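# Move bottle LB from fridge bin to bench

## Task

Find which of the two bottles in the refrigerator's bin carries the letters LB, lift it out and set it upright on the bench, keep the second bottle upright inside the refrigerator, then close the refrigerator door. If neither bottle is marked LB, take nothing out, close the door, and press the CALL key on the operator panel until it latches down; a wrongly placed call is permanent, so press it only in that case.

## Robot and tools

Robot: two UR12e-type arms, left_arm and right_arm, each on its own carriage (left_rail, right_rail) running on a single floor track along y at x = 0. left_rail is always the one further toward +y. Each arm base sits at x = 0, y = its carriage position_m, z = 0.04 m, facing +x. Each arm ends in a 140 mm two-finger gripper; left_arm's fingers can fold when pushed (grip within the outer quarter of the pads, near the fingertips, for a reliable squeeze; gripping near the palm or pressing tips into a surface can fold them and spoil the grip). right_arm's fingers are rigid.

Scene frame: fixed to the table, z = 0 on the table top and up positive, +x the direction the arms face, +y to their left, y = 0 at the track's middle. The table edge is at x = 0.17 m. end_effector_position (m) is the point between closed pads; fingertips extend about 33 mm beyond it at small openings, about 9 mm when fully open. A camera block protrudes about 10 cm along the gripper's +x.

execute_actions takes "actions", a list holding one action (or empty to just look), and optional "cameras" (names, ["all"], or []). Images come back only when actions is empty or cameras requests them. An action may contain:
- "rows": 1 to 15 rows, each played for one 1/30 s step. Every row has 18 numbers in [-1, 1], always for both arms: left_arm's six joint values (shoulder pan, shoulder lift, elbow, wrist 1, wrist 2, wrist 3), then its gripper position, force_limit, speed; then the same nine for right_arm. Joint values are offsets, not poses: they are measured from the Joint targets in force when the action begins (not from the previous row), scaled so 1.0 = 1.481 rad for pan and lift and 2.222 rad for the other four. Sending the same offset in a later call moves the joint further. Ranges: elbow -3.142 to 3.142 rad, all others -6.283 to 6.283 rad; asking more than 0.010 rad beyond an end makes the call refused. Gripper position is absolute: +1 fully open (140 mm), pads touch near -0.8, -1 closes until blocked. force_limit -1 to +1 (roughly 14 N to 58 N of pad force on slow closing); speed -1 to +1 (about 30 to 250 mm/s). To leave an arm or gripper unchanged, repeat zeros for its joints and resend its last three gripper numbers.
- "steps": 1 to 450 control steps (default 15), at least the number of rows; after the rows end the arms keep converging on the last row's targets. Joint speed is capped, so big moves may need several calls; check Joint targets versus Joint positions.
- "left_rail" / "right_rail": {position_m, speed_m_s (0.01 to 1), acceleration_factor (0.1 to 1)} or {"stop": true}. position_m is an absolute carriage location in metres along y: left_rail -0.8 to 1.5, right_rail -1.5 to 0.8. Keep carriages at least 0.78 m apart. Rows never move carriages, but a driving carriage carries its arm along. Typical drive: send position_m, then an action like {"steps": 150, "until": {"left_rail": {"position_status": ["!=", "moving"]}}}; let it arrive before precise arm work.
- "until": stop conditions on rail fields only, numbers needing a comparison such as [">=", 0.5], or {"all": {"status": "ended"}} / {"any": {"status": "ended"}}.

Results: Joint positions and Joint velocities give per arm the rail (m) then six joints (rad); Joint targets use the same order; Joint torques omit the rail. Tool commands show current gripper commands. object_status: 0 moving, 2 stopped while closing (object held), 1 stopped while opening, 3 reached target or pads met. position_measured is in counts (3 open, ~139 = 60 mm, ~200 = 20 mm, 230 pads meet). Wrist force/torque are in the gripper's own axes. Rail position_status: moving, done, contact_stop, time_out, stopped, stopped_with_arm, stopped_for_other_arm, stopped_for_other_carriage; position_answer taken or not_taken (resend once still). "joint command not followed" means the clearance check altered targets; "joint sent to its limit" means a joint was clipped at its end.

zoom_image: camera (cam_high, cam_bench_left, cam_bench_mid, cam_bench_right, cam_left_wrist, cam_right_wrist) and region [x0, y0, x1, y1] in pixels of that camera's newest image, at most 504 each way; useful for reading the bottle letters. zero_wrist_force: arm name; tares that arm's force sensor. read_manual: licence text only. finished_scene: ends the scene irreversibly (scene 1).

Cautions: grip with position -1 and confirm object_status 2 before lifting. Avoid net forces near 150 N or joint torques at their limits (elbow 132, wrists 47.5 N m), which freeze an arm for 10 s. Never let the arms, grippers or carriages touch each other. Do not drop bottles, release them while moving, slam the door, or knock anything off the table, onto the track or onto the strip beside it. Avoid holding loads far out for long (motor overheating brakes the arm). Check that the LB bottle stands upright on the bench, the other remains upright in the fridge, and the door is shut before finishing.

Each tool is called after "Call:" as a command line: name --argument value for each argument, lists and objects as JSON in quotes; but a table of rows of numbers goes row by row, as --pt "numbers of a row", without its own name.

## Session

Call:
execute_actions --actions '[]'

Scene clock: 0.00 s.
left_arm: end_effector_position=(+0.3563, +1.4026, +0.5790) position_measured=3 object_status=3 end_effector_quat_wxyz=(+0.000, +0.000, +1.000, +0.000) | right_arm: end_effector_position=(+0.3563, -1.3054, +0.5790) position_measured=3 object_status=3 end_effector_quat_wxyz=(+0.000, +0.000, +1.000, +0.000)
Joint positions: left_arm=[1.324 -0.281 -2.157 1.821 -1.235 -1.571 -0.28] | right_arm=[-1.384 -0.281 -2.157 1.821 -1.235 -1.571 -0.28]
Joint velocities: within noise
Joint torques (N m): no reading
Wrist force (N): no reading
Wrist torque (N m): no reading
Wrist force, peak (N): no reading
Joint targets: left_arm=[1.324 -0.281 -2.157 1.821 -1.235 -1.571 -0.280] | right_arm=[-1.384 -0.281 -2.157 1.821 -1.235 -1.571 -0.280]
Tool commands: left_gripper/position=+1.0 left_gripper/force_limit=+1.0 left_gripper/speed=+1.0 right_gripper/position=+1.0 right_gripper/force_limit=+1.0 right_gripper/speed=+1.0
left_rail: position_m=1.324 position_status=done
right_rail: position_m=-1.384 position_status=done

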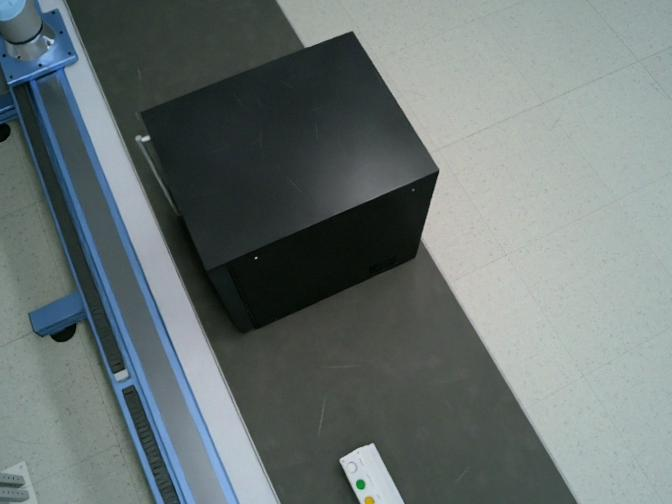

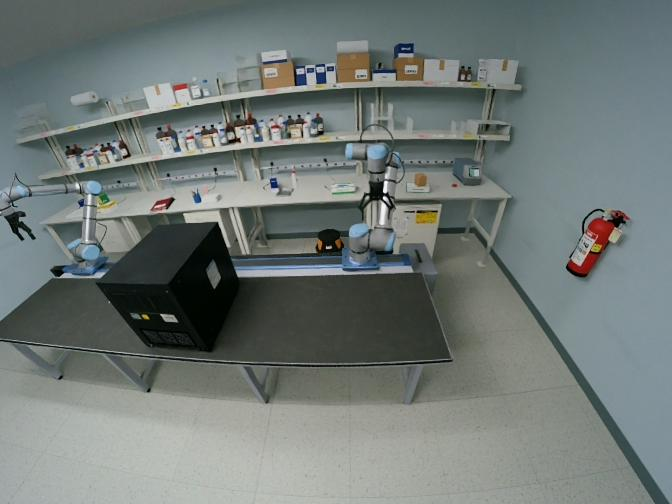

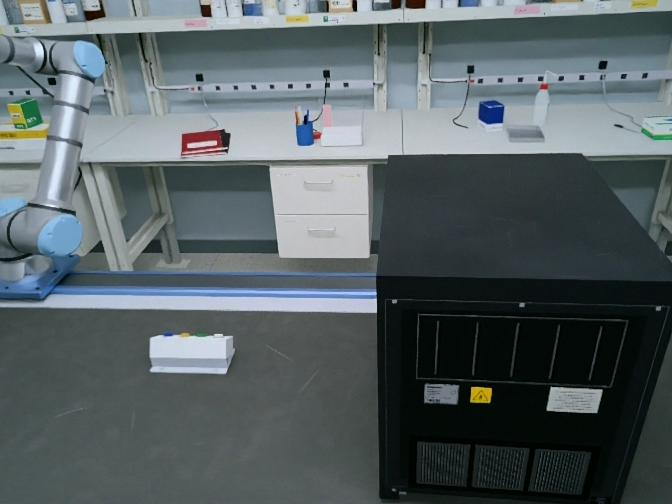

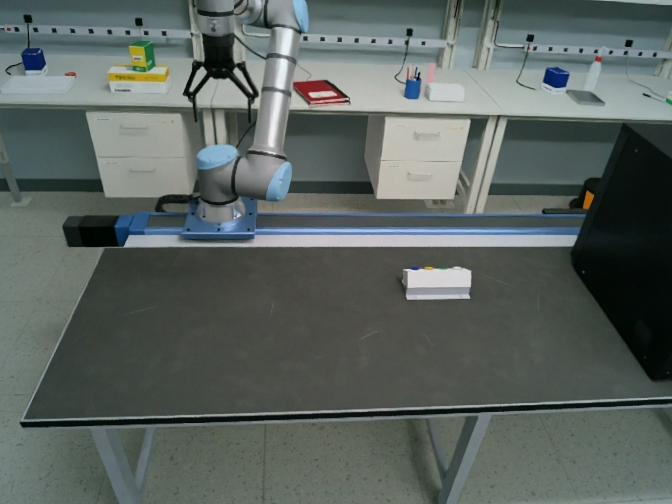

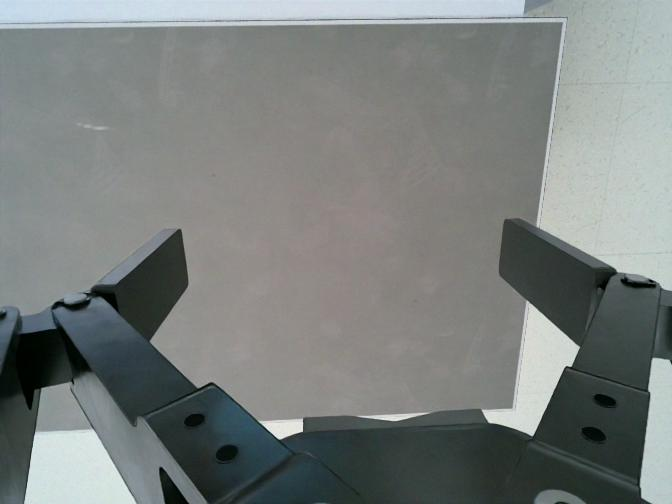

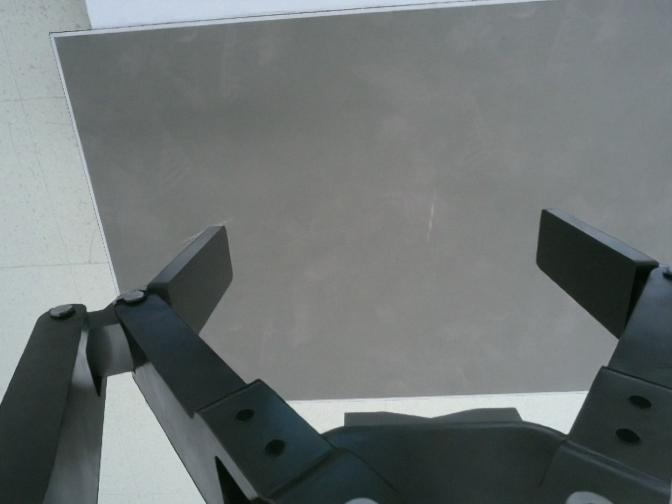

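Call:
execute_actions --actions '[{"left_rail":{"position_m":0.9},"rows":[[0.7,0,0,0,0,0,1,0,0,0,0,0,0,0,0,1,0,0]],"steps":90}]'

Call:
execute_actions --actions '[{"rows":[[0.5505,-0.528,0.276,0.783,-0.3956,0.126,1,0,0,0,0,0,0,0,0,1,0,0]],"steps":75}]' --cameras '["cam_left_wrist","cam_bench_left"]'

Scene clock: 6.77 s.
left_arm: end_effector_position=(+0.1137, +1.2467, +0.5790) position_measured=3 object_status=3 end_effector_quat_wxyz=(+0.000, -0.496, +0.869, +0.000) | right_arm: end_effector_position=(+0.3563, -1.3054, +0.5790) position_measured=3 object_status=3 end_effector_quat_wxyz=(+0.000, +0.000, +1.000, +0.000)
Joint positions: left_arm=[0.9 0.756 -2.157 1.821 -1.235 -1.571 -0.281] | right_arm=[-1.384 -0.281 -2.157 1.821 -1.235 -1.571 -0.281]
Joint torques (N m): left_arm=[9.72 3.46 -52.54 -4.67 -0.16 0.07] | right_arm=[-1.62 1.63 -49.57 -4.6 0.28 0.27]
Wrist force (N): left_arm=[0.4 0.0 -0.4] | right_arm=[-0.5 -0.4 -0.1]
Wrist torque (N m): left_arm=[0.03 -0.07 -0.01] | right_arm=[-0.10 0.09 0.00]
Wrist force, peak (N): left_arm=[0.9 10.8 -0.8] | right_arm=[-0.9 -1.0 0.0]
Joint targets: left_arm=[0.900 0.756 -2.157 1.821 -1.235 -1.571 -0.280] | right_arm=[-1.384 -0.281 -2.157 1.821 -1.235 -1.571 -0.280]
left_rail: position_m=0.900 position_status=done
right_rail: position_m=-1.384 position_status=done

Scene clock: 9.47 s.
left_arm: end_effector_position=(+0.0044, +0.8313, +0.4007) position_measured=3 object_status=3 end_effector_quat_wxyz=(+0.111, +0.607, -0.662, +0.426) | right_arm: end_effector_position=(+0.3563, -1.3054, +0.5790) position_measured=3 object_status=3 end_effector_quat_wxyz=(+0.000, +0.000, +1.000, +0.000)
Joint positions: left_arm=[0.9 1.207 -2.607 2.334 -0.594 -2.208 -0.038] | right_arm=[-1.384 -0.281 -2.157 1.821 -1.235 -1.571 -0.281]
Joint torques (N m): left_arm=[-13.62 45.08 -62.36 -4.73 0.61 -4.19] | right_arm=[-1.16 1.47 -50.69 -4.6 0.13 0.5]
Wrist force (N): left_arm=[0.4 1.2 0.0] | right_arm=[-0.1 -0.7 -0.1]
Wrist torque (N m): left_arm=[0.28 -0.07 0.29] | right_arm=[-0.16 0.02 0.00]
Wrist force, peak (N): left_arm=[0.2 21.0 23.3] | right_arm=[-0.9 -0.8 0.2]
Joint targets: left_arm=[0.900 1.207 -2.607 2.334 -0.594 -2.208 -0.038] | right_arm=[-1.384 -0.281 -2.157 1.821 -1.235 -1.571 -0.280]
left_rail: position_m=0.900 position_status=done
right_rail: position_m=-1.384 position_status=done
joint command not followed: on one or more control steps a check withheld the commanded joint targets of the left arm, and it was not sent them on those steps.
cause: the commanded joint targets, or the way to them, would bring two parts of the arm too close to each other (its gripper and another part of the arm, with joints 5 (wrist 1) to 7 (wrist 3) between them, 40 mm apart when it was first held).
camera_calibration:
cam_left_wrist: T_world_to_cam=[[-0.911467, -0.0520682, -0.408065, 0.217666], [0.128062, 0.906755, -0.401742, -0.596916], [0.390933, -0.418432, -0.819809, 0.859583], [0, 0, 0, 1]] pos_world=[-0.0612022, 0.912267, 0.55371]
Images, in order (width x height): cam_bench_left 672x504, cam_left_wrist 672x504.

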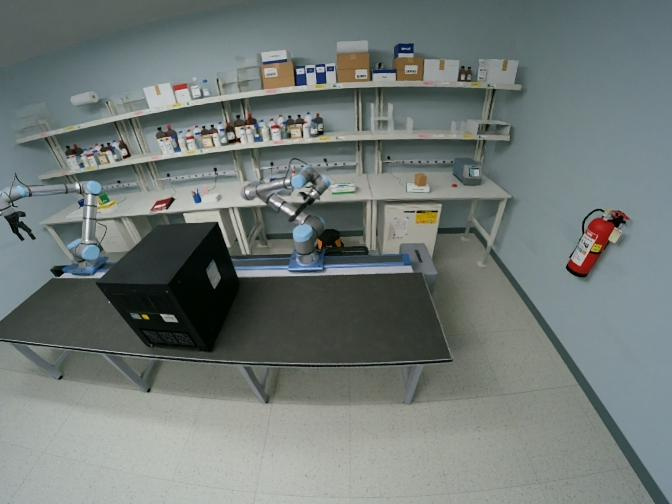

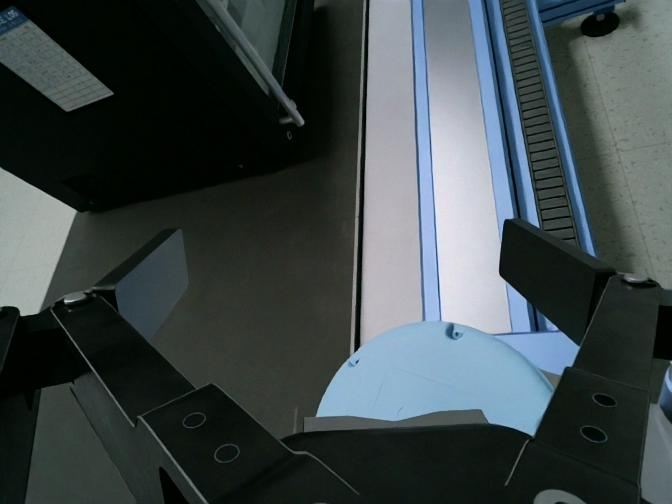

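Call:
execute_actions --actions '[{"rows":[[-0.3,0.304,-0.231,-0.2885,0.2867,0.017,1,0,0,0,0,0,0,0,0,1,0,0]],"steps":40}]'

Call:
execute_actions --actions '[{"rows":[[-1,0,0,0,0,0,1,0,0,0,0,0,0,0,0,1,0,0]],"steps":35}]'

Call:
execute_actions --actions '[{"rows":[[-1,0,0,0,0,0,1,0,0,0,0,0,0,0,0,1,0,0]],"steps":40}]' --cameras '["cam_left_wrist"]'

Scene clock: 13.47 s.
left_arm: end_effector_position=(+0.1118, +1.2473, +0.5792) position_measured=3 object_status=3 end_effector_quat_wxyz=(+0.000, -0.372, +0.928, +0.000) | right_arm: end_effector_position=(+0.3563, -1.3054, +0.5790) position_measured=3 object_status=3 end_effector_quat_wxyz=(+0.000, +0.000, +1.000, +0.000)
Joint positions: left_arm=[0.9 0.762 -2.157 1.821 -1.235 -1.571 0] | right_arm=[-1.384 -0.281 -2.157 1.821 -1.235 -1.571 -0.281]
Joint torques (N m): left_arm=[-12.44 13.02 -64.05 -7.38 2.36 3.75] | right_arm=[-1.6 1.97 -50.78 -4.59 -0.18 0.69]
Wrist force (N): left_arm=[0.3 -0.3 -0.6] | right_arm=[-0.6 -0.8 -0.2]
Wrist torque (N m): left_arm=[-0.07 -0.02 -0.10] | right_arm=[-0.20 0.12 0.01]
Wrist force, peak (N): left_arm=[2.4 12.3 20.0] | right_arm=[-0.6 -1.0 0.6]
Joint targets: left_arm=[0.900 0.762 -2.157 1.821 -1.235 -1.571 0.000] | right_arm=[-1.384 -0.281 -2.157 1.821 -1.235 -1.571 -0.280]
left_rail: position_m=0.900 position_status=done
right_rail: position_m=-1.384 position_status=done

Scene clock: 14.87 s.
left_arm: end_effector_position=(+0.3559, +0.8198, +0.5792) position_measured=3 object_status=3 end_effector_quat_wxyz=(+0.000, +0.352, +0.936, +0.000) | right_arm: end_effector_position=(+0.3563, -1.3054, +0.5790) position_measured=3 object_status=3 end_effector_quat_wxyz=(+0.000, +0.000, +1.000, +0.000)
Joint positions: left_arm=[0.9 -0.719 -2.157 1.821 -1.235 -1.571 0] | right_arm=[-1.384 -0.281 -2.157 1.821 -1.235 -1.571 -0.281]
Joint torques (N m): left_arm=[-11.08 -11.38 -42.92 -3.99 2.58 3.75] | right_arm=[-2.52 1.45 -51.63 -4.7 0 0.78]
Wrist force (N): left_arm=[0.4 -0.2 -0.7] | right_arm=[-0.4 -0.6 0.0]
Wrist torque (N m): left_arm=[-0.05 -0.02 -0.09] | right_arm=[-0.13 0.08 0.00]
Wrist force, peak (N): left_arm=[5.2 9.7 -0.9] | right_arm=[-0.7 -1.0 0.2]
Joint targets: left_arm=[0.900 -0.719 -2.157 1.821 -1.235 -1.571 0.000] | right_arm=[-1.384 -0.281 -2.157 1.821 -1.235 -1.571 -0.280]
left_rail: position_m=0.900 position_status=done
right_rail: position_m=-1.384 position_status=done

Scene clock: 16.40 s.
left_arm: end_effector_position=(-0.0481, +0.5383, +0.5791) position_measured=3 object_status=3 end_effector_quat_wxyz=(+0.000, +0.891, +0.453, +0.000) | right_arm: end_effector_position=(+0.3563, -1.3054, +0.5790) position_measured=3 object_status=3 end_effector_quat_wxyz=(+0.000, +0.000, +1.000, +0.000)
Joint positions: left_arm=[0.9 -2.2 -2.157 1.821 -1.235 -1.571 0] | right_arm=[-1.384 -0.281 -2.157 1.821 -1.235 -1.571 -0.281]
Joint torques (N m): left_arm=[-11.32 -11.51 -50.35 -1.44 2.42 3.2] | right_arm=[-1.86 0.59 -50.69 -4.43 0.05 0.65]
Wrist force (N): left_arm=[0.1 -0.2 -0.6] | right_arm=[-0.1 -0.5 0.2]
Wrist torque (N m): left_arm=[-0.07 0.01 -0.06] | right_arm=[-0.11 0.01 0.00]
Wrist force, peak (N): left_arm=[5.5 9.5 -0.7] | right_arm=[-0.5 -1.1 0.3]
Joint targets: left_arm=[0.900 -2.200 -2.157 1.821 -1.235 -1.571 0.000] | right_arm=[-1.384 -0.281 -2.157 1.821 -1.235 -1.571 -0.280]
left_rail: position_m=0.900 position_status=done
right_rail: position_m=-1.384 position_status=done
camera_calibration:
cam_left_wrist: T_world_to_cam=[[0.797153, -0.601587, 0.0513894, 0.339313], [-0.580462, -0.740163, 0.339444, 0.170458], [-0.166169, -0.300419, -0.939221, 0.882594], [0, 0, 0, 1]] pos_world=[-0.0248797, 0.595441, 0.753653]
Images, in order (width x height): cam_left_wrist 672x504.

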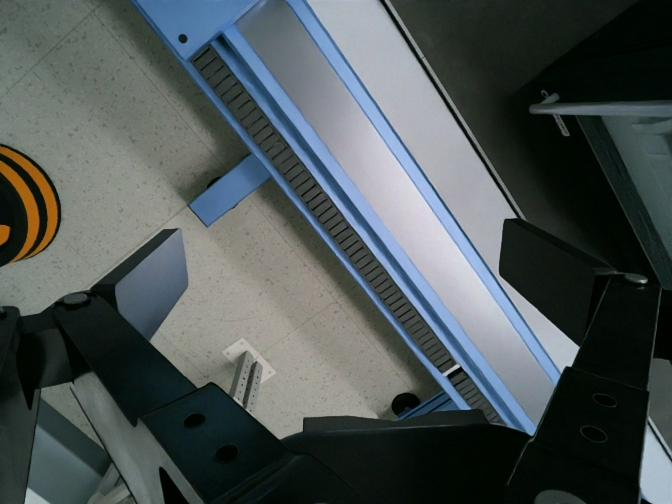

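Call:
execute_actions --actions '[{"rows":[[-0.0655,0,0,0.2039,0.3803,0,1,0,0,0,0,0,0,0,0,1,0,0]],"steps":25}]'

Call:
execute_actions --actions '[{"rows":[[0,0.5236,0.1541,0,0,0,1,0,0,0,0,0,0,0,0,1,0,0]],"steps":40}]' --cameras '["cam_left_wrist","cam_high"]'

Scene clock: 17.77 s.
left_arm: end_effector_position=(+0.1813, +0.4585, +0.6638) position_measured=3 object_status=3 end_effector_quat_wxyz=(+0.280, +0.849, +0.280, +0.350) | right_arm: end_effector_position=(+0.3563, -1.3054, +0.5790) position_measured=3 object_status=3 end_effector_quat_wxyz=(+0.000, +0.000, +1.000, +0.000)
Joint positions: left_arm=[0.9 -2.297 -2.157 1.821 -0.782 -0.726 0] | right_arm=[-1.384 -0.281 -2.157 1.821 -1.235 -1.571 -0.281]
Joint torques (N m): left_arm=[-11.11 13.99 -55.83 -0.05 5.2 3.28] | right_arm=[-0.08 2.39 -50.44 -4.79 0.12 0.81]
Wrist force (N): left_arm=[-0.6 -0.9 0.0] | right_arm=[-0.4 -0.8 0.4]
Wrist torque (N m): left_arm=[-0.36 0.06 0.08] | right_arm=[-0.19 0.09 -0.01]
Wrist force, peak (N): left_arm=[-5.6 -7.0 -2.0] | right_arm=[-0.8 -1.0 0.3]
Joint targets: left_arm=[0.900 -2.297 -2.157 1.821 -0.782 -0.726 0.000] | right_arm=[-1.384 -0.281 -2.157 1.821 -1.235 -1.571 -0.280]
left_rail: position_m=0.900 position_status=done
right_rail: position_m=-1.384 position_status=done

Scene clock: 19.30 s.
left_arm: end_effector_position=(+0.1246, +0.3947, +0.2998) position_measured=3 object_status=3 end_effector_quat_wxyz=(+0.000, +0.707, +0.000, +0.707) | right_arm: end_effector_position=(+0.3563, -1.3054, +0.5790) position_measured=3 object_status=3 end_effector_quat_wxyz=(+0.000, +0.000, +1.000, +0.000)
Joint positions: left_arm=[0.9 -2.297 -1.381 2.163 -0.782 -0.726 0] | right_arm=[-1.384 -0.281 -2.157 1.821 -1.235 -1.571 -0.281]
Joint torques (N m): left_arm=[9.54 -37.88 -21.84 -0.47 -1.71 3.69] | right_arm=[-1.46 1.48 -50.27 -4.6 0.17 0.62]
Wrist force (N): left_arm=[0.1 1.3 0.5] | right_arm=[-0.7 -0.6 0.0]
Wrist torque (N m): left_arm=[0.15 -0.13 0.25] | right_arm=[-0.12 0.16 0.00]
Wrist force, peak (N): left_arm=[29.9 14.3 -11.2] | right_arm=[-0.3 -1.3 -0.1]
Joint targets: left_arm=[0.900 -2.297 -1.381 2.163 -0.782 -0.726 0.000] | right_arm=[-1.384 -0.281 -2.157 1.821 -1.235 -1.571 -0.280]
left_rail: position_m=0.900 position_status=done
right_rail: position_m=-1.384 position_status=done
camera_calibration:
cam_left_wrist: T_world_to_cam=[[-0.0521902, -0.998495, -0.0168716, 0.412578], [-0.339065, 0.0336085, -0.940163, 0.307323], [0.939314, -0.0433467, -0.340308, 0.187036], [0, 0, 0, 1]] pos_world=[-0.0499506, 0.409736, 0.359545]
Images, in order (width x height): cam_high 672x504, cam_left_wrist 672x504.

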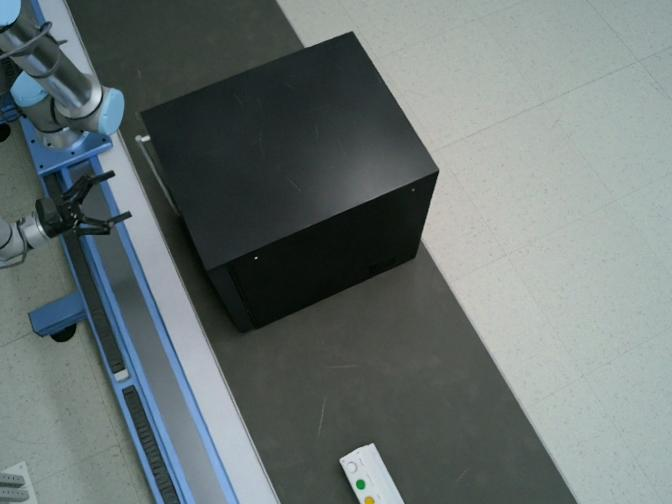

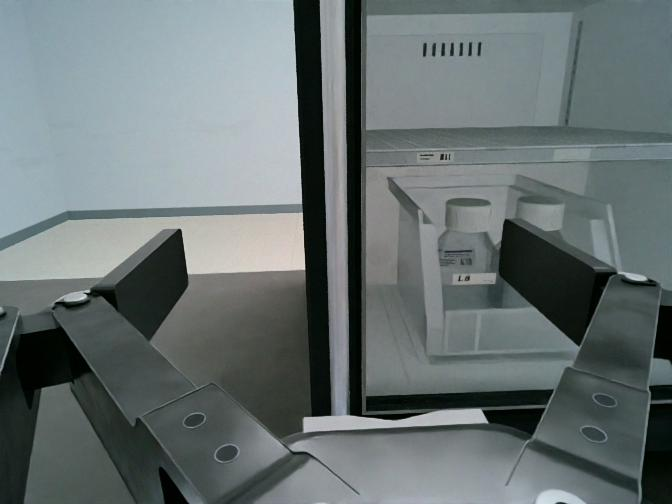

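Call:
zoom_image --camera "cam_left_wrist" --region '[380, 160, 630, 370]'

Scaled by 2.016 from the camera's 672x504 image, which has a finer 960x720 frame.

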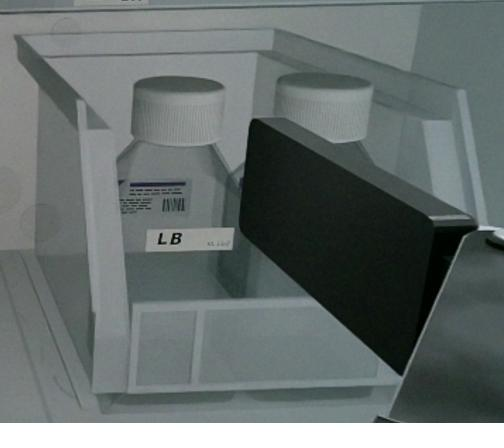

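Call:
execute_actions --actions '[{"rows":[[0.038,-0.011,0.009,-0.0017,0.025,0,1,0,0,0,0,0,0,0,0,1,0,0],[0.038,-0.011,0.009,-0.0017,0.025,0,1,0,0,0,0,0,0,0,0,1,0,0],[0.075,-0.022,0.018,-0.0035,0.05,0,1,0,0,0,0,0,0,0,0,1,0,0],[0.1129,-0.0329,0.0271,-0.0052,0.0752,0,1,0,0,0,0,0,0,0,0,1,0,0]],"steps":25}]' --cameras '["cam_left_wrist"]'

Call:
execute_actions --actions '[{"rows":[[0,0,0,0,0,0,-1,-1,-1,0,0,0,0,0,0,1,0,0]],"steps":150}]' --cameras '["cam_left_wrist"]'

Scene clock: 21.13 s.
left_arm: end_effector_position=(+0.2298, +0.3948, +0.3001) position_measured=3 object_status=3 end_effector_quat_wxyz=(+0.000, +0.707, +0.000, +0.707) | right_arm: end_effector_position=(+0.3563, -1.3054, +0.5790) position_measured=3 object_status=3 end_effector_quat_wxyz=(+0.000, +0.000, +1.000, +0.000)
Joint positions: left_arm=[0.9 -2.13 -1.43 2.223 -0.794 -0.559 0] | right_arm=[-1.384 -0.281 -2.157 1.821 -1.235 -1.571 -0.281]
Joint torques (N m): left_arm=[9.79 -58.72 -21.93 -0.73 2.96 3.29] | right_arm=[-2.18 1.5 -50.81 -4.52 0.15 0.22]
Wrist force (N): left_arm=[0.4 1.1 0.0] | right_arm=[-0.3 -0.8 0.0]
Wrist torque (N m): left_arm=[0.05 -0.25 0.27] | right_arm=[-0.17 0.07 0.00]
Wrist force, peak (N): left_arm=[0.0 1.1 -7.7] | right_arm=[-1.0 -0.8 -0.2]
Joint targets: left_arm=[0.900 -2.130 -1.430 2.223 -0.794 -0.559 0.000] | right_arm=[-1.384 -0.281 -2.157 1.821 -1.235 -1.571 -0.280]
left_rail: position_m=0.900 position_status=done
right_rail: position_m=-1.384 position_status=done
camera_calibration:
cam_left_wrist: T_world_to_cam=[[-0.0520327, -0.998506, -0.0167136, 0.418012], [-0.339078, 0.0334066, -0.940165, 0.343359], [0.939318, -0.0432521, -0.340309, 0.0882839], [0, 0, 0, 1]] pos_world=[0.0552489, 0.409735, 0.359844]
Images, in order (width x height): cam_left_wrist 672x504.

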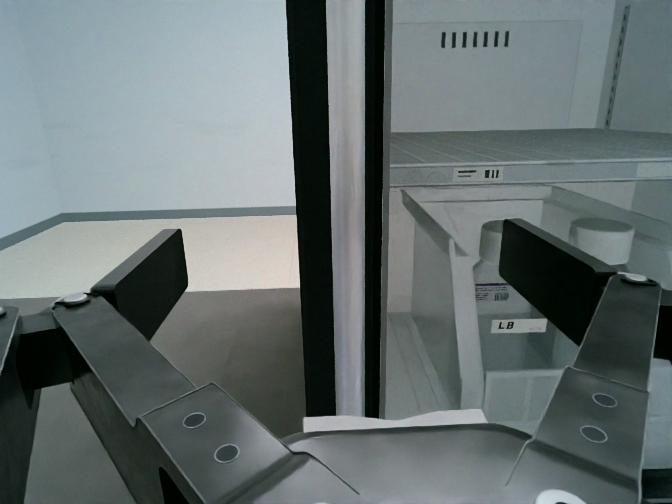

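Scene clock: 26.33 s.
left_arm: end_effector_position=(+0.2298, +0.3947, +0.3001) position_measured=206 object_status=2 end_effector_quat_wxyz=(+0.000, +0.707, +0.000, +0.707) | right_arm: end_effector_position=(+0.3563, -1.3054, +0.5790) position_measured=3 object_status=3 end_effector_quat_wxyz=(+0.000, +0.000, +1.000, +0.000)
Joint positions: left_arm=[0.9 -2.13 -1.43 2.223 -0.794 -0.559 0] | right_arm=[-1.384 -0.281 -2.157 1.821 -1.235 -1.571 -0.281]
Joint torques (N m): left_arm=[12.79 -58.62 -22.37 7.92 -13.15 2.9] | right_arm=[-2.43 0.39 -51.72 -4.78 0.04 0.82]
Wrist force (N): left_arm=[-0.5 29.9 4.1] | right_arm=[-0.3 -0.9 0.0]
Wrist torque (N m): left_arm=[-0.29 -0.34 0.22] | right_arm=[-0.20 0.06 0.00]
Wrist force, peak (N): left_arm=[-0.5 29.9 4.1] | right_arm=[-0.5 -1.2 0.0]
Joint targets: left_arm=[0.900 -2.130 -1.430 2.223 -0.794 -0.559 0.000] | right_arm=[-1.384 -0.281 -2.157 1.821 -1.235 -1.571 -0.280]
left_rail: position_m=0.900 position_status=done
right_rail: position_m=-1.384 position_status=done
camera_calibration:
cam_left_wrist: T_world_to_cam=[[-0.0520327, -0.998506, -0.0167136, 0.417912], [-0.339078, 0.0334066, -0.940165, 0.343362], [0.939318, -0.0432521, -0.340309, 0.0882796], [0, 0, 0, 1]] pos_world=[0.0552489, 0.409635, 0.359844]
Images, in order (width x height): cam_left_wrist 672x504.

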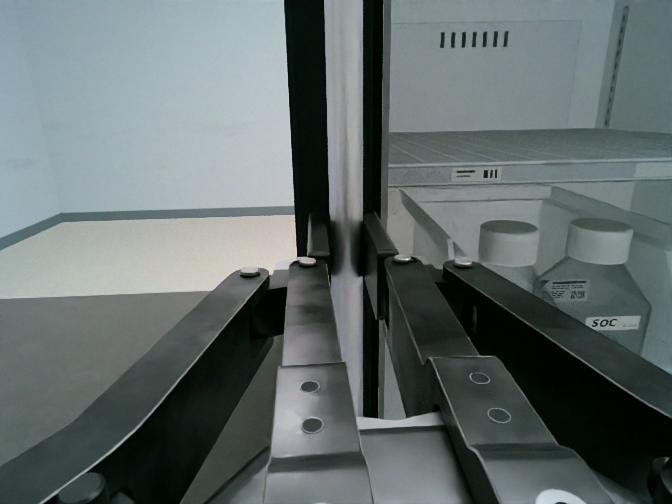

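Call:
execute_actions --actions '[{"rows":[[-0.003,0.0127,-0.011,0.0025,-0.0134,0,-1,-1,-1,0,0,0,0,0,0,1,0,0],[-0.003,0.0127,-0.011,0.0025,-0.0134,0,-1,-1,-1,0,0,0,0,0,0,1,0,0],[-0.003,0.0127,-0.011,0.0025,-0.0134,0,-1,-1,-1,0,0,0,0,0,0,1,0,0],[-0.0063,0.0254,-0.0219,0.005,-0.0267,0,-1,-1,-1,0,0,0,0,0,0,1,0,0],[-0.0063,0.0254,-0.0219,0.005,-0.0267,0,-1,-1,-1,0,0,0,0,0,0,1,0,0],[-0.0063,0.0254,-0.0219,0.005,-0.0267,0,-1,-1,-1,0,0,0,0,0,0,1,0,0],[-0.0095,0.0381,-0.0329,0.0075,-0.04,0,-1,-1,-1,0,0,0,0,0,0,1,0,0],[-0.0095,0.0381,-0.0329,0.0075,-0.04,0,-1,-1,-1,0,0,0,0,0,0,1,0,0],[-0.0127,0.0508,-0.0439,0.01,-0.0535,0,-1,-1,-1,0,0,0,0,0,0,1,0,0],[-0.0127,0.0508,-0.0439,0.01,-0.0535,0,-1,-1,-1,0,0,0,0,0,0,1,0,0],[-0.016,0.0635,-0.0548,0.0125,-0.0668,0,-1,-1,-1,0,0,0,0,0,0,1,0,0],[-0.016,0.0635,-0.0548,0.0125,-0.0668,0,-1,-1,-1,0,0,0,0,0,0,1,0,0],[-0.019,0.0762,-0.0658,0.015,-0.0802,0,-1,-1,-1,0,0,0,0,0,0,1,0,0]],"steps":30}]' --cameras '["cam_left_wrist","cam_high"]'

Scene clock: 44.07 s.
left_arm: end_effector_position=(+0.1669, +0.3815, +0.3001) position_measured=207 object_status=2 end_effector_quat_wxyz=(-0.053, +0.705, +0.053, +0.705) | right_arm: end_effector_position=(+0.3563, -1.3054, +0.5790) position_measured=3 object_status=3 end_effector_quat_wxyz=(+0.000, +0.000, +1.000, +0.000)
Joint positions: left_arm=[0.9 -2.158 -1.317 2.077 -0.76 -0.737 0] | right_arm=[-1.384 -0.281 -2.157 1.821 -1.235 -1.571 -0.281]
Joint torques (N m): left_arm=[-10.42 -41.6 -45.9 5.05 -2.34 1.67] | right_arm=[-1.39 1.52 -52.97 -4.67 -0.04 1.02]
Wrist force (N): left_arm=[0.7 0.0 1.0] | right_arm=[-0.7 -0.6 -0.2]
Wrist torque (N m): left_arm=[-0.18 -0.35 0.27] | right_arm=[-0.15 0.15 0.00]
Wrist force, peak (N): left_arm=[-6.3 30.6 20.6] | right_arm=[-0.2 -1.4 -0.3]
Joint targets: left_arm=[0.900 -2.158 -1.317 2.077 -0.760 -0.737 0.000] | right_arm=[-1.384 -0.281 -2.157 1.821 -1.235 -1.571 -0.280]
left_rail: position_m=0.900 position_status=done
right_rail: position_m=-1.384 position_status=done
camera_calibration:
cam_left_wrist: T_world_to_cam=[[0.0978164, -0.995062, -0.0168102, 0.375191], [-0.340382, -0.017578, -0.940123, 0.342097], [0.935186, 0.0976813, -0.340421, 0.093781], [0, 0, 0, 1]] pos_world=[-0.00795902, 0.370191, 0.359845]
Images, in order (width x height): cam_high 672x504, cam_left_wrist 672x504.

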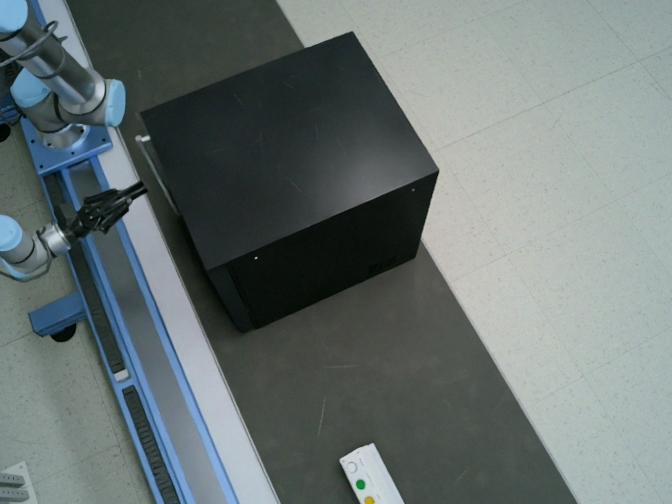

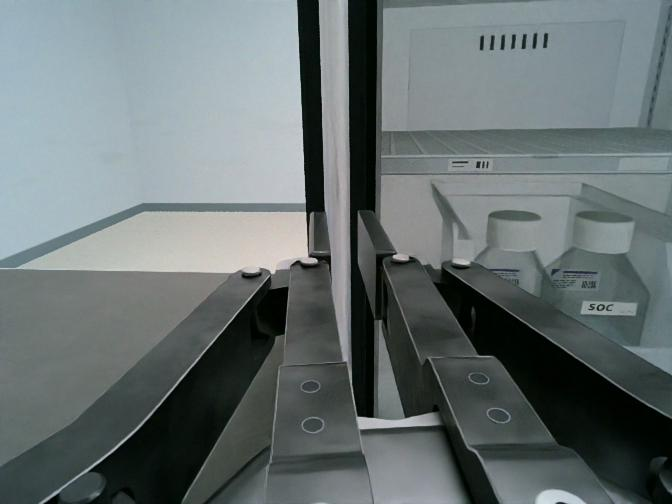

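Call:
execute_actions --actions '[{"rows":[[0,0,0,0,0,0,1,-1,0,0,0,0,0,0,0,1,0,0]],"steps":45}]'

Call:
execute_actions --actions '[{"rows":[[0.01,-0.024,0.021,-0.005,0.029,0,1,-1,0,0,0,0,0,0,0,1,0,0],[0.01,-0.024,0.021,-0.005,0.029,0,1,-1,0,0,0,0,0,0,0,1,0,0],[0.02,-0.049,0.042,-0.01,0.058,0,1,-1,0,0,0,0,0,0,0,1,0,0],[0.0313,-0.074,0.0639,-0.0146,0.0883,0,1,-1,0,0,0,0,0,0,0,1,0,0]],"steps":25}]'

Call:
execute_actions --actions '[{"rows":[[0,0,0,0,0,0,-1,1,-1,0,0,0,0,0,0,1,0,0]],"steps":160}]' --cameras '["cam_left_wrist"]'

Scene clock: 46.43 s.
left_arm: end_effector_position=(+0.1669, +0.3815, +0.3001) position_measured=3 object_status=3 end_effector_quat_wxyz=(-0.053, +0.705, +0.053, +0.705) | right_arm: end_effector_position=(+0.3563, -1.3054, +0.5790) position_measured=3 object_status=3 end_effector_quat_wxyz=(+0.000, +0.000, +1.000, +0.000)
Joint positions: left_arm=[0.9 -2.158 -1.317 2.077 -0.76 -0.737 0] | right_arm=[-1.384 -0.281 -2.157 1.821 -1.235 -1.571 -0.281]
Joint torques (N m): left_arm=[-11.22 -43.28 -44.71 5.17 -2.61 2.51] | right_arm=[-2.55 0.05 -52.71 -4.68 -0.19 1.19]
Wrist force (N): left_arm=[0.5 -0.1 0.6] | right_arm=[-0.3 -0.6 0.1]
Wrist torque (N m): left_arm=[-0.19 -0.25 0.28] | right_arm=[-0.14 0.05 0.00]
Wrist force, peak (N): left_arm=[0.7 -0.4 1.0] | right_arm=[-0.6 -1.1 0.2]
Joint targets: left_arm=[0.900 -2.158 -1.317 2.077 -0.760 -0.737 0.000] | right_arm=[-1.384 -0.281 -2.157 1.821 -1.235 -1.571 -0.280]
left_rail: position_m=0.900 position_status=done
right_rail: position_m=-1.384 position_status=done

Scene clock: 47.47 s.
left_arm: end_effector_position=(+0.2378, +0.3909, +0.3002) position_measured=3 object_status=3 end_effector_quat_wxyz=(+0.000, +0.707, +0.000, +0.707) | right_arm: end_effector_position=(+0.3563, -1.3054, +0.5790) position_measured=3 object_status=3 end_effector_quat_wxyz=(+0.000, +0.000, +1.000, +0.000)
Joint positions: left_arm=[0.9 -2.112 -1.427 2.219 -0.793 -0.541 0] | right_arm=[-1.384 -0.281 -2.157 1.821 -1.235 -1.571 -0.281]
Joint torques (N m): left_arm=[10.48 -57.65 -22.85 -1.38 2.73 1.62] | right_arm=[-1.11 2.22 -52.82 -4.69 0.09 0.83]
Wrist force (N): left_arm=[0.4 -0.1 0.7] | right_arm=[-0.7 -0.6 -0.1]
Wrist torque (N m): left_arm=[-0.20 -0.22 0.25] | right_arm=[-0.15 0.16 0.00]
Wrist force, peak (N): left_arm=[0.6 -2.4 5.9] | right_arm=[-0.4 -1.0 0.0]
Joint targets: left_arm=[0.900 -2.112 -1.427 2.219 -0.793 -0.541 0.000] | right_arm=[-1.384 -0.281 -2.157 1.821 -1.235 -1.571 -0.280]
left_rail: position_m=0.900 position_status=done
right_rail: position_m=-1.384 position_status=done

Scene clock: 53.20 s.
left_arm: end_effector_position=(+0.2378, +0.3909, +0.3002) position_measured=255 object_status=0 end_effector_quat_wxyz=(+0.000, +0.707, +0.000, +0.707) | right_arm: end_effector_position=(+0.3563, -1.3054, +0.5790) position_measured=3 object_status=3 end_effector_quat_wxyz=(+0.000, +0.000, +1.000, +0.000)
Joint positions: left_arm=[0.9 -2.112 -1.427 2.219 -0.793 -0.541 0] | right_arm=[-1.384 -0.281 -2.157 1.821 -1.235 -1.571 -0.281]
Joint torques (N m): left_arm=[-11.98 -39.92 -36.9 0.43 -2.93 1.62] | right_arm=[-3.29 3.26 -53.4 -4.8 -0.07 1.17]
Wrist force (N): left_arm=[1.4 -1.9 1.2] | right_arm=[-0.2 -0.8 0.2]
Wrist torque (N m): left_arm=[-0.60 -0.49 0.26] | right_arm=[-0.19 0.05 0.00]
Wrist force, peak (N): left_arm=[5.4 -31.6 11.8] | right_arm=[-1.1 -0.9 -0.6]
Joint targets: left_arm=[0.900 -2.112 -1.427 2.219 -0.793 -0.541 0.000] | right_arm=[-1.384 -0.281 -2.157 1.821 -1.235 -1.571 -0.280]
left_rail: position_m=0.900 position_status=done
right_rail: position_m=-1.384 position_status=done
camera_calibration:
cam_left_wrist: T_world_to_cam=[[-0.0518182, -0.998517, -0.0166795, 0.414414], [-0.339208, 0.0333072, -0.940122, 0.346332], [0.939283, -0.0430576, -0.340431, 0.0805981], [0, 0, 0, 1]] pos_world=[0.0632482, 0.405735, 0.359945]
Images, in order (width x height): cam_left_wrist 672x504.

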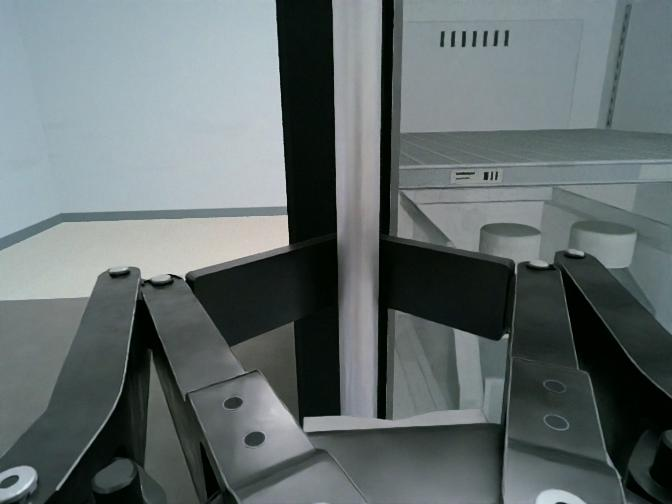

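Call:
execute_actions --actions '[{"rows":[[-0.004,0.009,-0.008,0.0018,-0.011,0,-1,1,-1,0,0,0,0,0,0,1,0,0],[-0.004,0.009,-0.008,0.0018,-0.011,0,-1,1,-1,0,0,0,0,0,0,1,0,0],[-0.004,0.009,-0.008,0.0018,-0.011,0,-1,1,-1,0,0,0,0,0,0,1,0,0],[-0.008,0.018,-0.016,0.0036,-0.022,0,-1,1,-1,0,0,0,0,0,0,1,0,0],[-0.008,0.018,-0.016,0.0036,-0.022,0,-1,1,-1,0,0,0,0,0,0,1,0,0],[-0.008,0.018,-0.016,0.0036,-0.022,0,-1,1,-1,0,0,0,0,0,0,1,0,0],[-0.012,0.028,-0.024,0.0055,-0.033,0,-1,1,-1,0,0,0,0,0,0,1,0,0]],"steps":30}]' --cameras '["cam_left_wrist","cam_high"]'

Scene clock: 54.87 s.
left_arm: end_effector_position=(+0.2124, +0.3864, +0.3009) position_measured=255 object_status=3 end_effector_quat_wxyz=(-0.020, +0.707, +0.020, +0.707) | right_arm: end_effector_position=(+0.3563, -1.3054, +0.5790) position_measured=3 object_status=3 end_effector_quat_wxyz=(+0.000, +0.000, +1.000, +0.000)
Joint positions: left_arm=[0.9 -2.13 -1.385 2.166 -0.781 -0.614 0] | right_arm=[-1.384 -0.281 -2.157 1.821 -1.235 -1.571 -0.281]
Joint torques (N m): left_arm=[-12.05 -36.09 -44.42 3.58 0.52 1.78] | right_arm=[-3.76 2.82 -52.99 -4.42 -0.17 1.33]
Wrist force (N): left_arm=[1.3 -2.0 1.2] | right_arm=[-0.5 -0.7 0.3]
Wrist torque (N m): left_arm=[-0.65 -0.50 0.27] | right_arm=[-0.17 0.10 0.00]
Wrist force, peak (N): left_arm=[1.8 -8.1 4.5] | right_arm=[-0.4 -1.2 0.0]
Joint targets: left_arm=[0.900 -2.130 -1.385 2.166 -0.781 -0.614 0.000] | right_arm=[-1.384 -0.281 -2.157 1.821 -1.235 -1.571 -0.280]
left_rail: position_m=0.900 position_status=done
right_rail: position_m=-1.384 position_status=done
camera_calibration:
cam_left_wrist: T_world_to_cam=[[0.0038014, -0.999847, -0.0170459, 0.397522], [-0.340331, 0.0147349, -0.94019, 0.345902], [0.940298, 0.0093753, -0.340224, 0.0839316], [0, 0, 0, 1]] pos_world=[0.0372893, 0.391577, 0.360545]
Images, in order (width x height): cam_high 672x504, cam_left_wrist 672x504.

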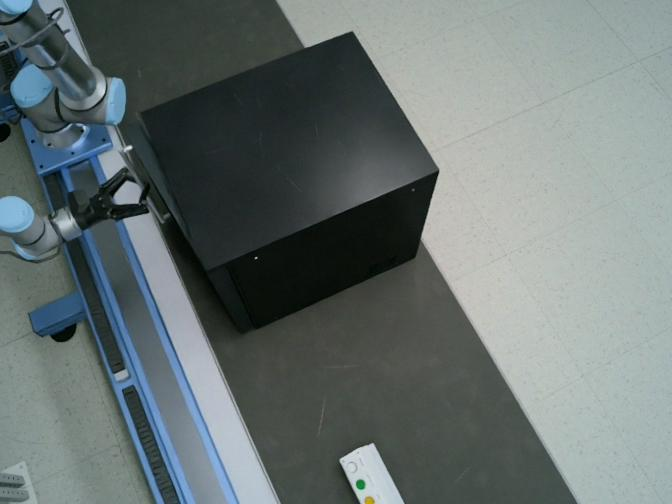

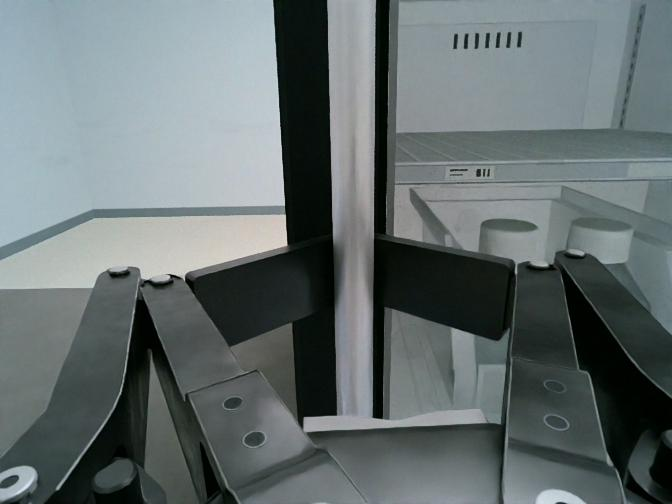

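Call:
execute_actions --actions '[{"rows":[[-0.0013,0.0082,-0.0076,0.0021,-0.0082,0,-1,1,-1,0,0,0,0,0,0,1,0,0],[-0.0026,0.0165,-0.0153,0.0043,-0.0165,0,-1,1,-1,0,0,0,0,0,0,1,0,0],[-0.0039,0.0247,-0.0229,0.0065,-0.0247,0,-1,1,-1,0,0,0,0,0,0,1,0,0],[-0.0052,0.033,-0.0306,0.0086,-0.0329,0,-1,1,-1,0,0,0,0,0,0,1,0,0],[-0.0065,0.0412,-0.0382,0.0108,-0.0411,0,-1,1,-1,0,0,0,0,0,0,1,0,0],[-0.0078,0.0494,-0.0458,0.0129,-0.0494,0,-1,1,-1,0,0,0,0,0,0,1,0,0],[-0.0091,0.0577,-0.0535,0.0151,-0.0576,0,-1,1,-1,0,0,0,0,0,0,1,0,0],[-0.0105,0.0659,-0.0611,0.0172,-0.0658,0,-1,1,-1,0,0,0,0,0,0,1,0,0],[-0.0118,0.0742,-0.0688,0.0194,-0.074,0,-1,1,-1,0,0,0,0,0,0,1,0,0],[-0.0131,0.0824,-0.0764,0.0215,-0.0823,0,-1,1,-1,0,0,0,0,0,0,1,0,0],[-0.0144,0.0906,-0.084,0.0237,-0.0905,0,-1,1,-1,0,0,0,0,0,0,1,0,0],[-0.0157,0.0989,-0.0917,0.0258,-0.0987,0,-1,1,-1,0,0,0,0,0,0,1,0,0],[-0.017,0.1071,-0.0993,0.028,-0.1069,0,-1,1,-1,0,0,0,0,0,0,1,0,0],[-0.0183,0.1154,-0.107,0.0301,-0.1152,0,-1,1,-1,0,0,0,0,0,0,1,0,0],[-0.0196,0.1236,-0.1146,0.0323,-0.1234,0,-1,1,-1,0,0,0,0,0,0,1,0,0]],"steps":30}]' --cameras '["cam_left_wrist","cam_high"]'

Scene clock: 57.27 s.
left_arm: end_effector_position=(+0.1072, +0.3596, +0.3003) position_measured=255 object_status=3 end_effector_quat_wxyz=(-0.106, +0.699, +0.106, +0.699) end_effector_velocity=(+0.000, +0.000, +0.000) end_effector_angular_velocity=(-0.001, +0.001, -0.001) | right_arm: end_effector_position=(+0.3563, -1.3054, +0.5790) position_measured=3 object_status=3 end_effector_quat_wxyz=(+0.000, +0.000, +1.000, +0.000)
Joint positions: left_arm=[0.9 -2.159 -1.202 1.911 -0.709 -0.889 0] | right_arm=[-1.384 -0.281 -2.157 1.821 -1.235 -1.571 -0.281]
Joint velocities: left_arm=[0.001 0 0 -0.001 0 0 0] | right_arm=[within noise]
Joint torques (N m): left_arm=[-9.76 -54.95 -45.66 5.43 -2.53 1.37] | right_arm=[-0.43 0.71 -53.21 -4.44 -0.39 1.43]
Wrist force (N): left_arm=[0.4 -1.0 4.3] | right_arm=[-0.1 -0.2 0.3]
Wrist torque (N m): left_arm=[-0.58 -0.28 0.27] | right_arm=[-0.05 0.02 -0.01]
Wrist force, peak (N): left_arm=[3.4 1.2 -11.6] | right_arm=[-0.4 -1.3 -0.2]
Joint targets: left_arm=[0.900 -2.159 -1.202 1.911 -0.709 -0.889 0.000] | right_arm=[-1.384 -0.281 -2.157 1.821 -1.235 -1.571 -0.280]
left_rail: position_m=0.900 position_status=done
right_rail: position_m=-1.384 position_status=done
camera_calibration:
cam_left_wrist: T_world_to_cam=[[0.246277, -0.969047, -0.0171652, 0.33406], [-0.333565, -0.068118, -0.940263, 0.339129], [0.90999, 0.237291, -0.340016, 0.10423], [0, 0, 0, 1]] pos_world=[-0.0639974, 0.322088, 0.360045]
Images, in order (width x height): cam_high 672x504, cam_left_wrist 672x504.

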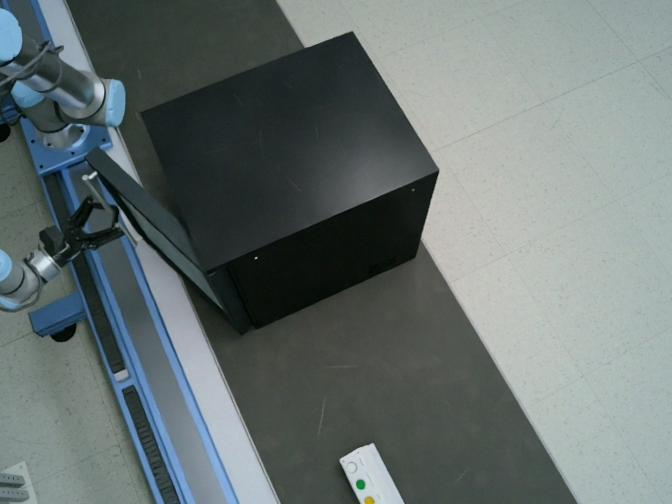

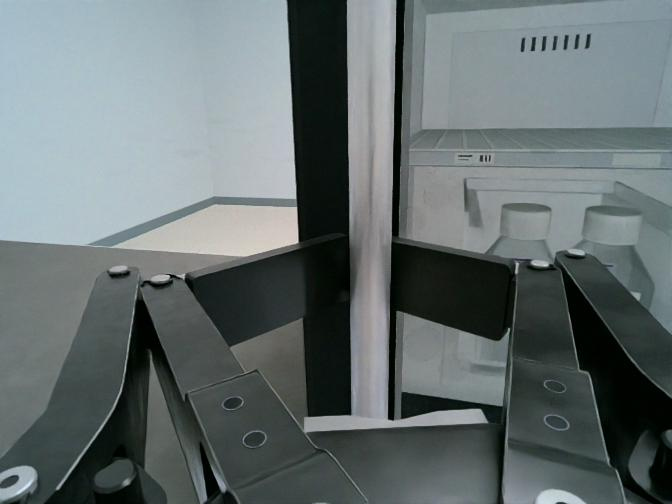

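Call:
execute_actions --actions '[{"rows":[[0.0015,0.0099,-0.0104,0.0038,-0.0075,0,-1,1,-1,0,0,0,0,0,0,1,0,0],[0.0015,0.0099,-0.0104,0.0038,-0.0075,0,-1,1,-1,0,0,0,0,0,0,1,0,0],[0.003,0.0198,-0.0208,0.0075,-0.015,0,-1,1,-1,0,0,0,0,0,0,1,0,0],[0.003,0.0198,-0.0208,0.0075,-0.015,0,-1,1,-1,0,0,0,0,0,0,1,0,0],[0.0044,0.0297,-0.0312,0.0113,-0.0224,0,-1,1,-1,0,0,0,0,0,0,1,0,0],[0.0058,0.0396,-0.0415,0.0151,-0.0298,0,-1,1,-1,0,0,0,0,0,0,1,0,0],[0.0073,0.0495,-0.0519,0.0189,-0.0373,0,-1,1,-1,0,0,0,0,0,0,1,0,0],[0.0088,0.0595,-0.0623,0.0227,-0.0448,0,-1,1,-1,0,0,0,0,0,0,1,0,0],[0.0103,0.0694,-0.0727,0.0265,-0.0523,0,-1,1,-1,0,0,0,0,0,0,1,0,0],[0.0117,0.0793,-0.0831,0.0302,-0.0597,0,-1,1,-1,0,0,0,0,0,0,1,0,0]],"steps":25}]'

Call:
execute_actions --actions '[{"rows":[[0.0015,0.0099,-0.0104,0.0038,-0.0075,0,-1,1,-1,0,0,0,0,0,0,1,0,0],[0.0015,0.0099,-0.0104,0.0038,-0.0075,0,-1,1,-1,0,0,0,0,0,0,1,0,0],[0.004,0.0198,-0.0208,0.0085,-0.014,0,-1,1,-1,0,0,0,0,0,0,1,0,0],[0.0045,0.0198,-0.0218,0.0085,-0.014,0,-1,1,-1,0,0,0,0,0,0,1,0,0],[0.007,0.0297,-0.033,0.0133,-0.02,0,-1,1,-1,0,0,0,0,0,0,1,0,0],[0.0095,0.041,-0.0455,0.0183,-0.0275,0,-1,1,-1,0,0,0,0,0,0,1,0,0],[0.012,0.051,-0.057,0.023,-0.0343,0,-1,1,-1,0,0,0,0,0,0,1,0,0],[0.0143,0.061,-0.068,0.0275,-0.041,0,-1,1,-1,0,0,0,0,0,0,1,0,0],[0.0167,0.0713,-0.0796,0.0321,-0.048,0,-1,1,-1,0,0,0,0,0,0,1,0,0],[0.0191,0.0815,-0.091,0.0367,-0.0548,0,-1,1,-1,0,0,0,0,0,0,1,0,0]],"steps":30}]' --cameras '["cam_left_wrist","cam_high"]'

Scene clock: 59.13 s.
left_arm: end_effector_position=(+0.0513, +0.3281, +0.3005) position_measured=255 object_status=3 end_effector_quat_wxyz=(-0.158, +0.689, +0.158, +0.689) | right_arm: end_effector_position=(+0.3563, -1.3054, +0.5790) position_measured=3 object_status=3 end_effector_quat_wxyz=(+0.000, +0.000, +1.000, +0.000)
Joint positions: left_arm=[0.9 -2.141 -1.085 1.727 -0.642 -1.021 0] | right_arm=[-1.384 -0.281 -2.157 1.821 -1.235 -1.571 -0.281]
Joint torques (N m): left_arm=[10.99 -65.41 -48.98 5.59 -2.47 1.44] | right_arm=[-3.01 0.57 -52.95 -4.58 -0.58 1.12]
Wrist force (N): left_arm=[0.6 -1.6 3.3] | right_arm=[-0.6 -0.9 0.5]
Wrist torque (N m): left_arm=[-0.52 -0.31 0.27] | right_arm=[-0.21 0.13 0.00]
Wrist force, peak (N): left_arm=[2.4 -0.2 -8.8] | right_arm=[-0.2 -1.2 0.3]
Joint targets: left_arm=[0.900 -2.141 -1.085 1.727 -0.642 -1.021 0.000] | right_arm=[-1.384 -0.281 -2.157 1.821 -1.235 -1.571 -0.280]
left_rail: position_m=0.900 position_status=done
right_rail: position_m=-1.384 position_status=done

Scene clock: 60.33 s.
left_arm: end_effector_position=(-0.0001, +0.2887, +0.3005) position_measured=255 object_status=3 end_effector_quat_wxyz=(-0.209, +0.675, +0.209, +0.675) | right_arm: end_effector_position=(+0.3563, -1.3054, +0.5790) position_measured=3 object_status=3 end_effector_quat_wxyz=(+0.000, +0.000, +1.000, +0.000)
Joint positions: left_arm=[0.9 -2.113 -0.964 1.524 -0.56 -1.143 0] | right_arm=[-1.384 -0.281 -2.157 1.821 -1.235 -1.571 -0.281]
Joint torques (N m): left_arm=[5.86 -76.2 -50.06 6.02 -2.7 1.22] | right_arm=[-2.72 0.61 -53.35 -4.6 -0.44 1.34]
Wrist force (N): left_arm=[0.6 -0.2 2.9] | right_arm=[-0.5 -0.4 0.1]
Wrist torque (N m): left_arm=[-0.51 -0.36 0.31] | right_arm=[-0.11 0.11 0.00]
Wrist force, peak (N): left_arm=[1.5 0.2 -10.8] | right_arm=[-0.7 -0.9 -0.5]
Joint targets: left_arm=[0.900 -2.113 -0.964 1.524 -0.560 -1.143 0.000] | right_arm=[-1.384 -0.281 -2.157 1.821 -1.235 -1.571 -0.280]
left_rail: position_m=0.900 position_status=done
right_rail: position_m=-1.384 position_status=done
camera_calibration:
cam_left_wrist: T_world_to_cam=[[0.521676, -0.85297, -0.0171805, 0.258285], [-0.298534, -0.163645, -0.940265, 0.326196], [0.799206, 0.495643, -0.34001, 0.144103], [0, 0, 0, 1]] pos_world=[-0.152529, 0.202266, 0.360145]
Images, in order (width x height): cam_high 672x504, cam_left_wrist 672x504.

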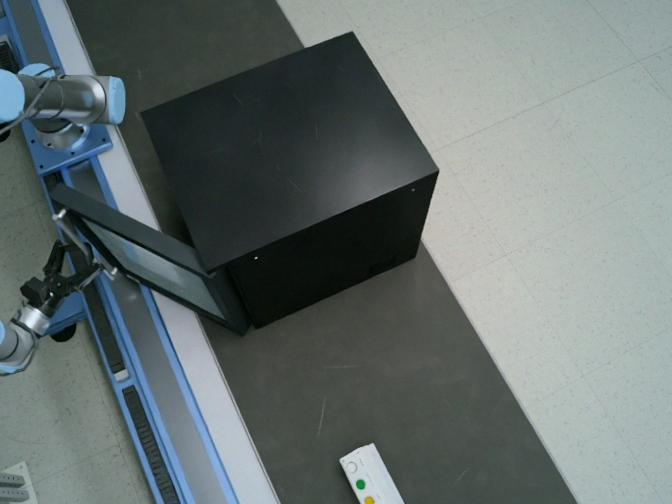

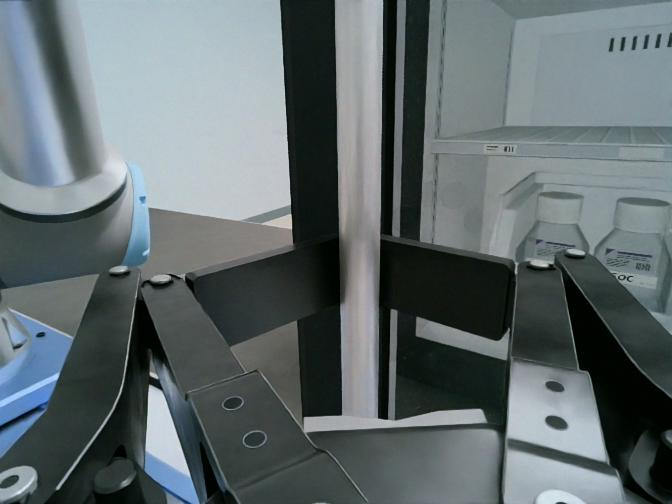

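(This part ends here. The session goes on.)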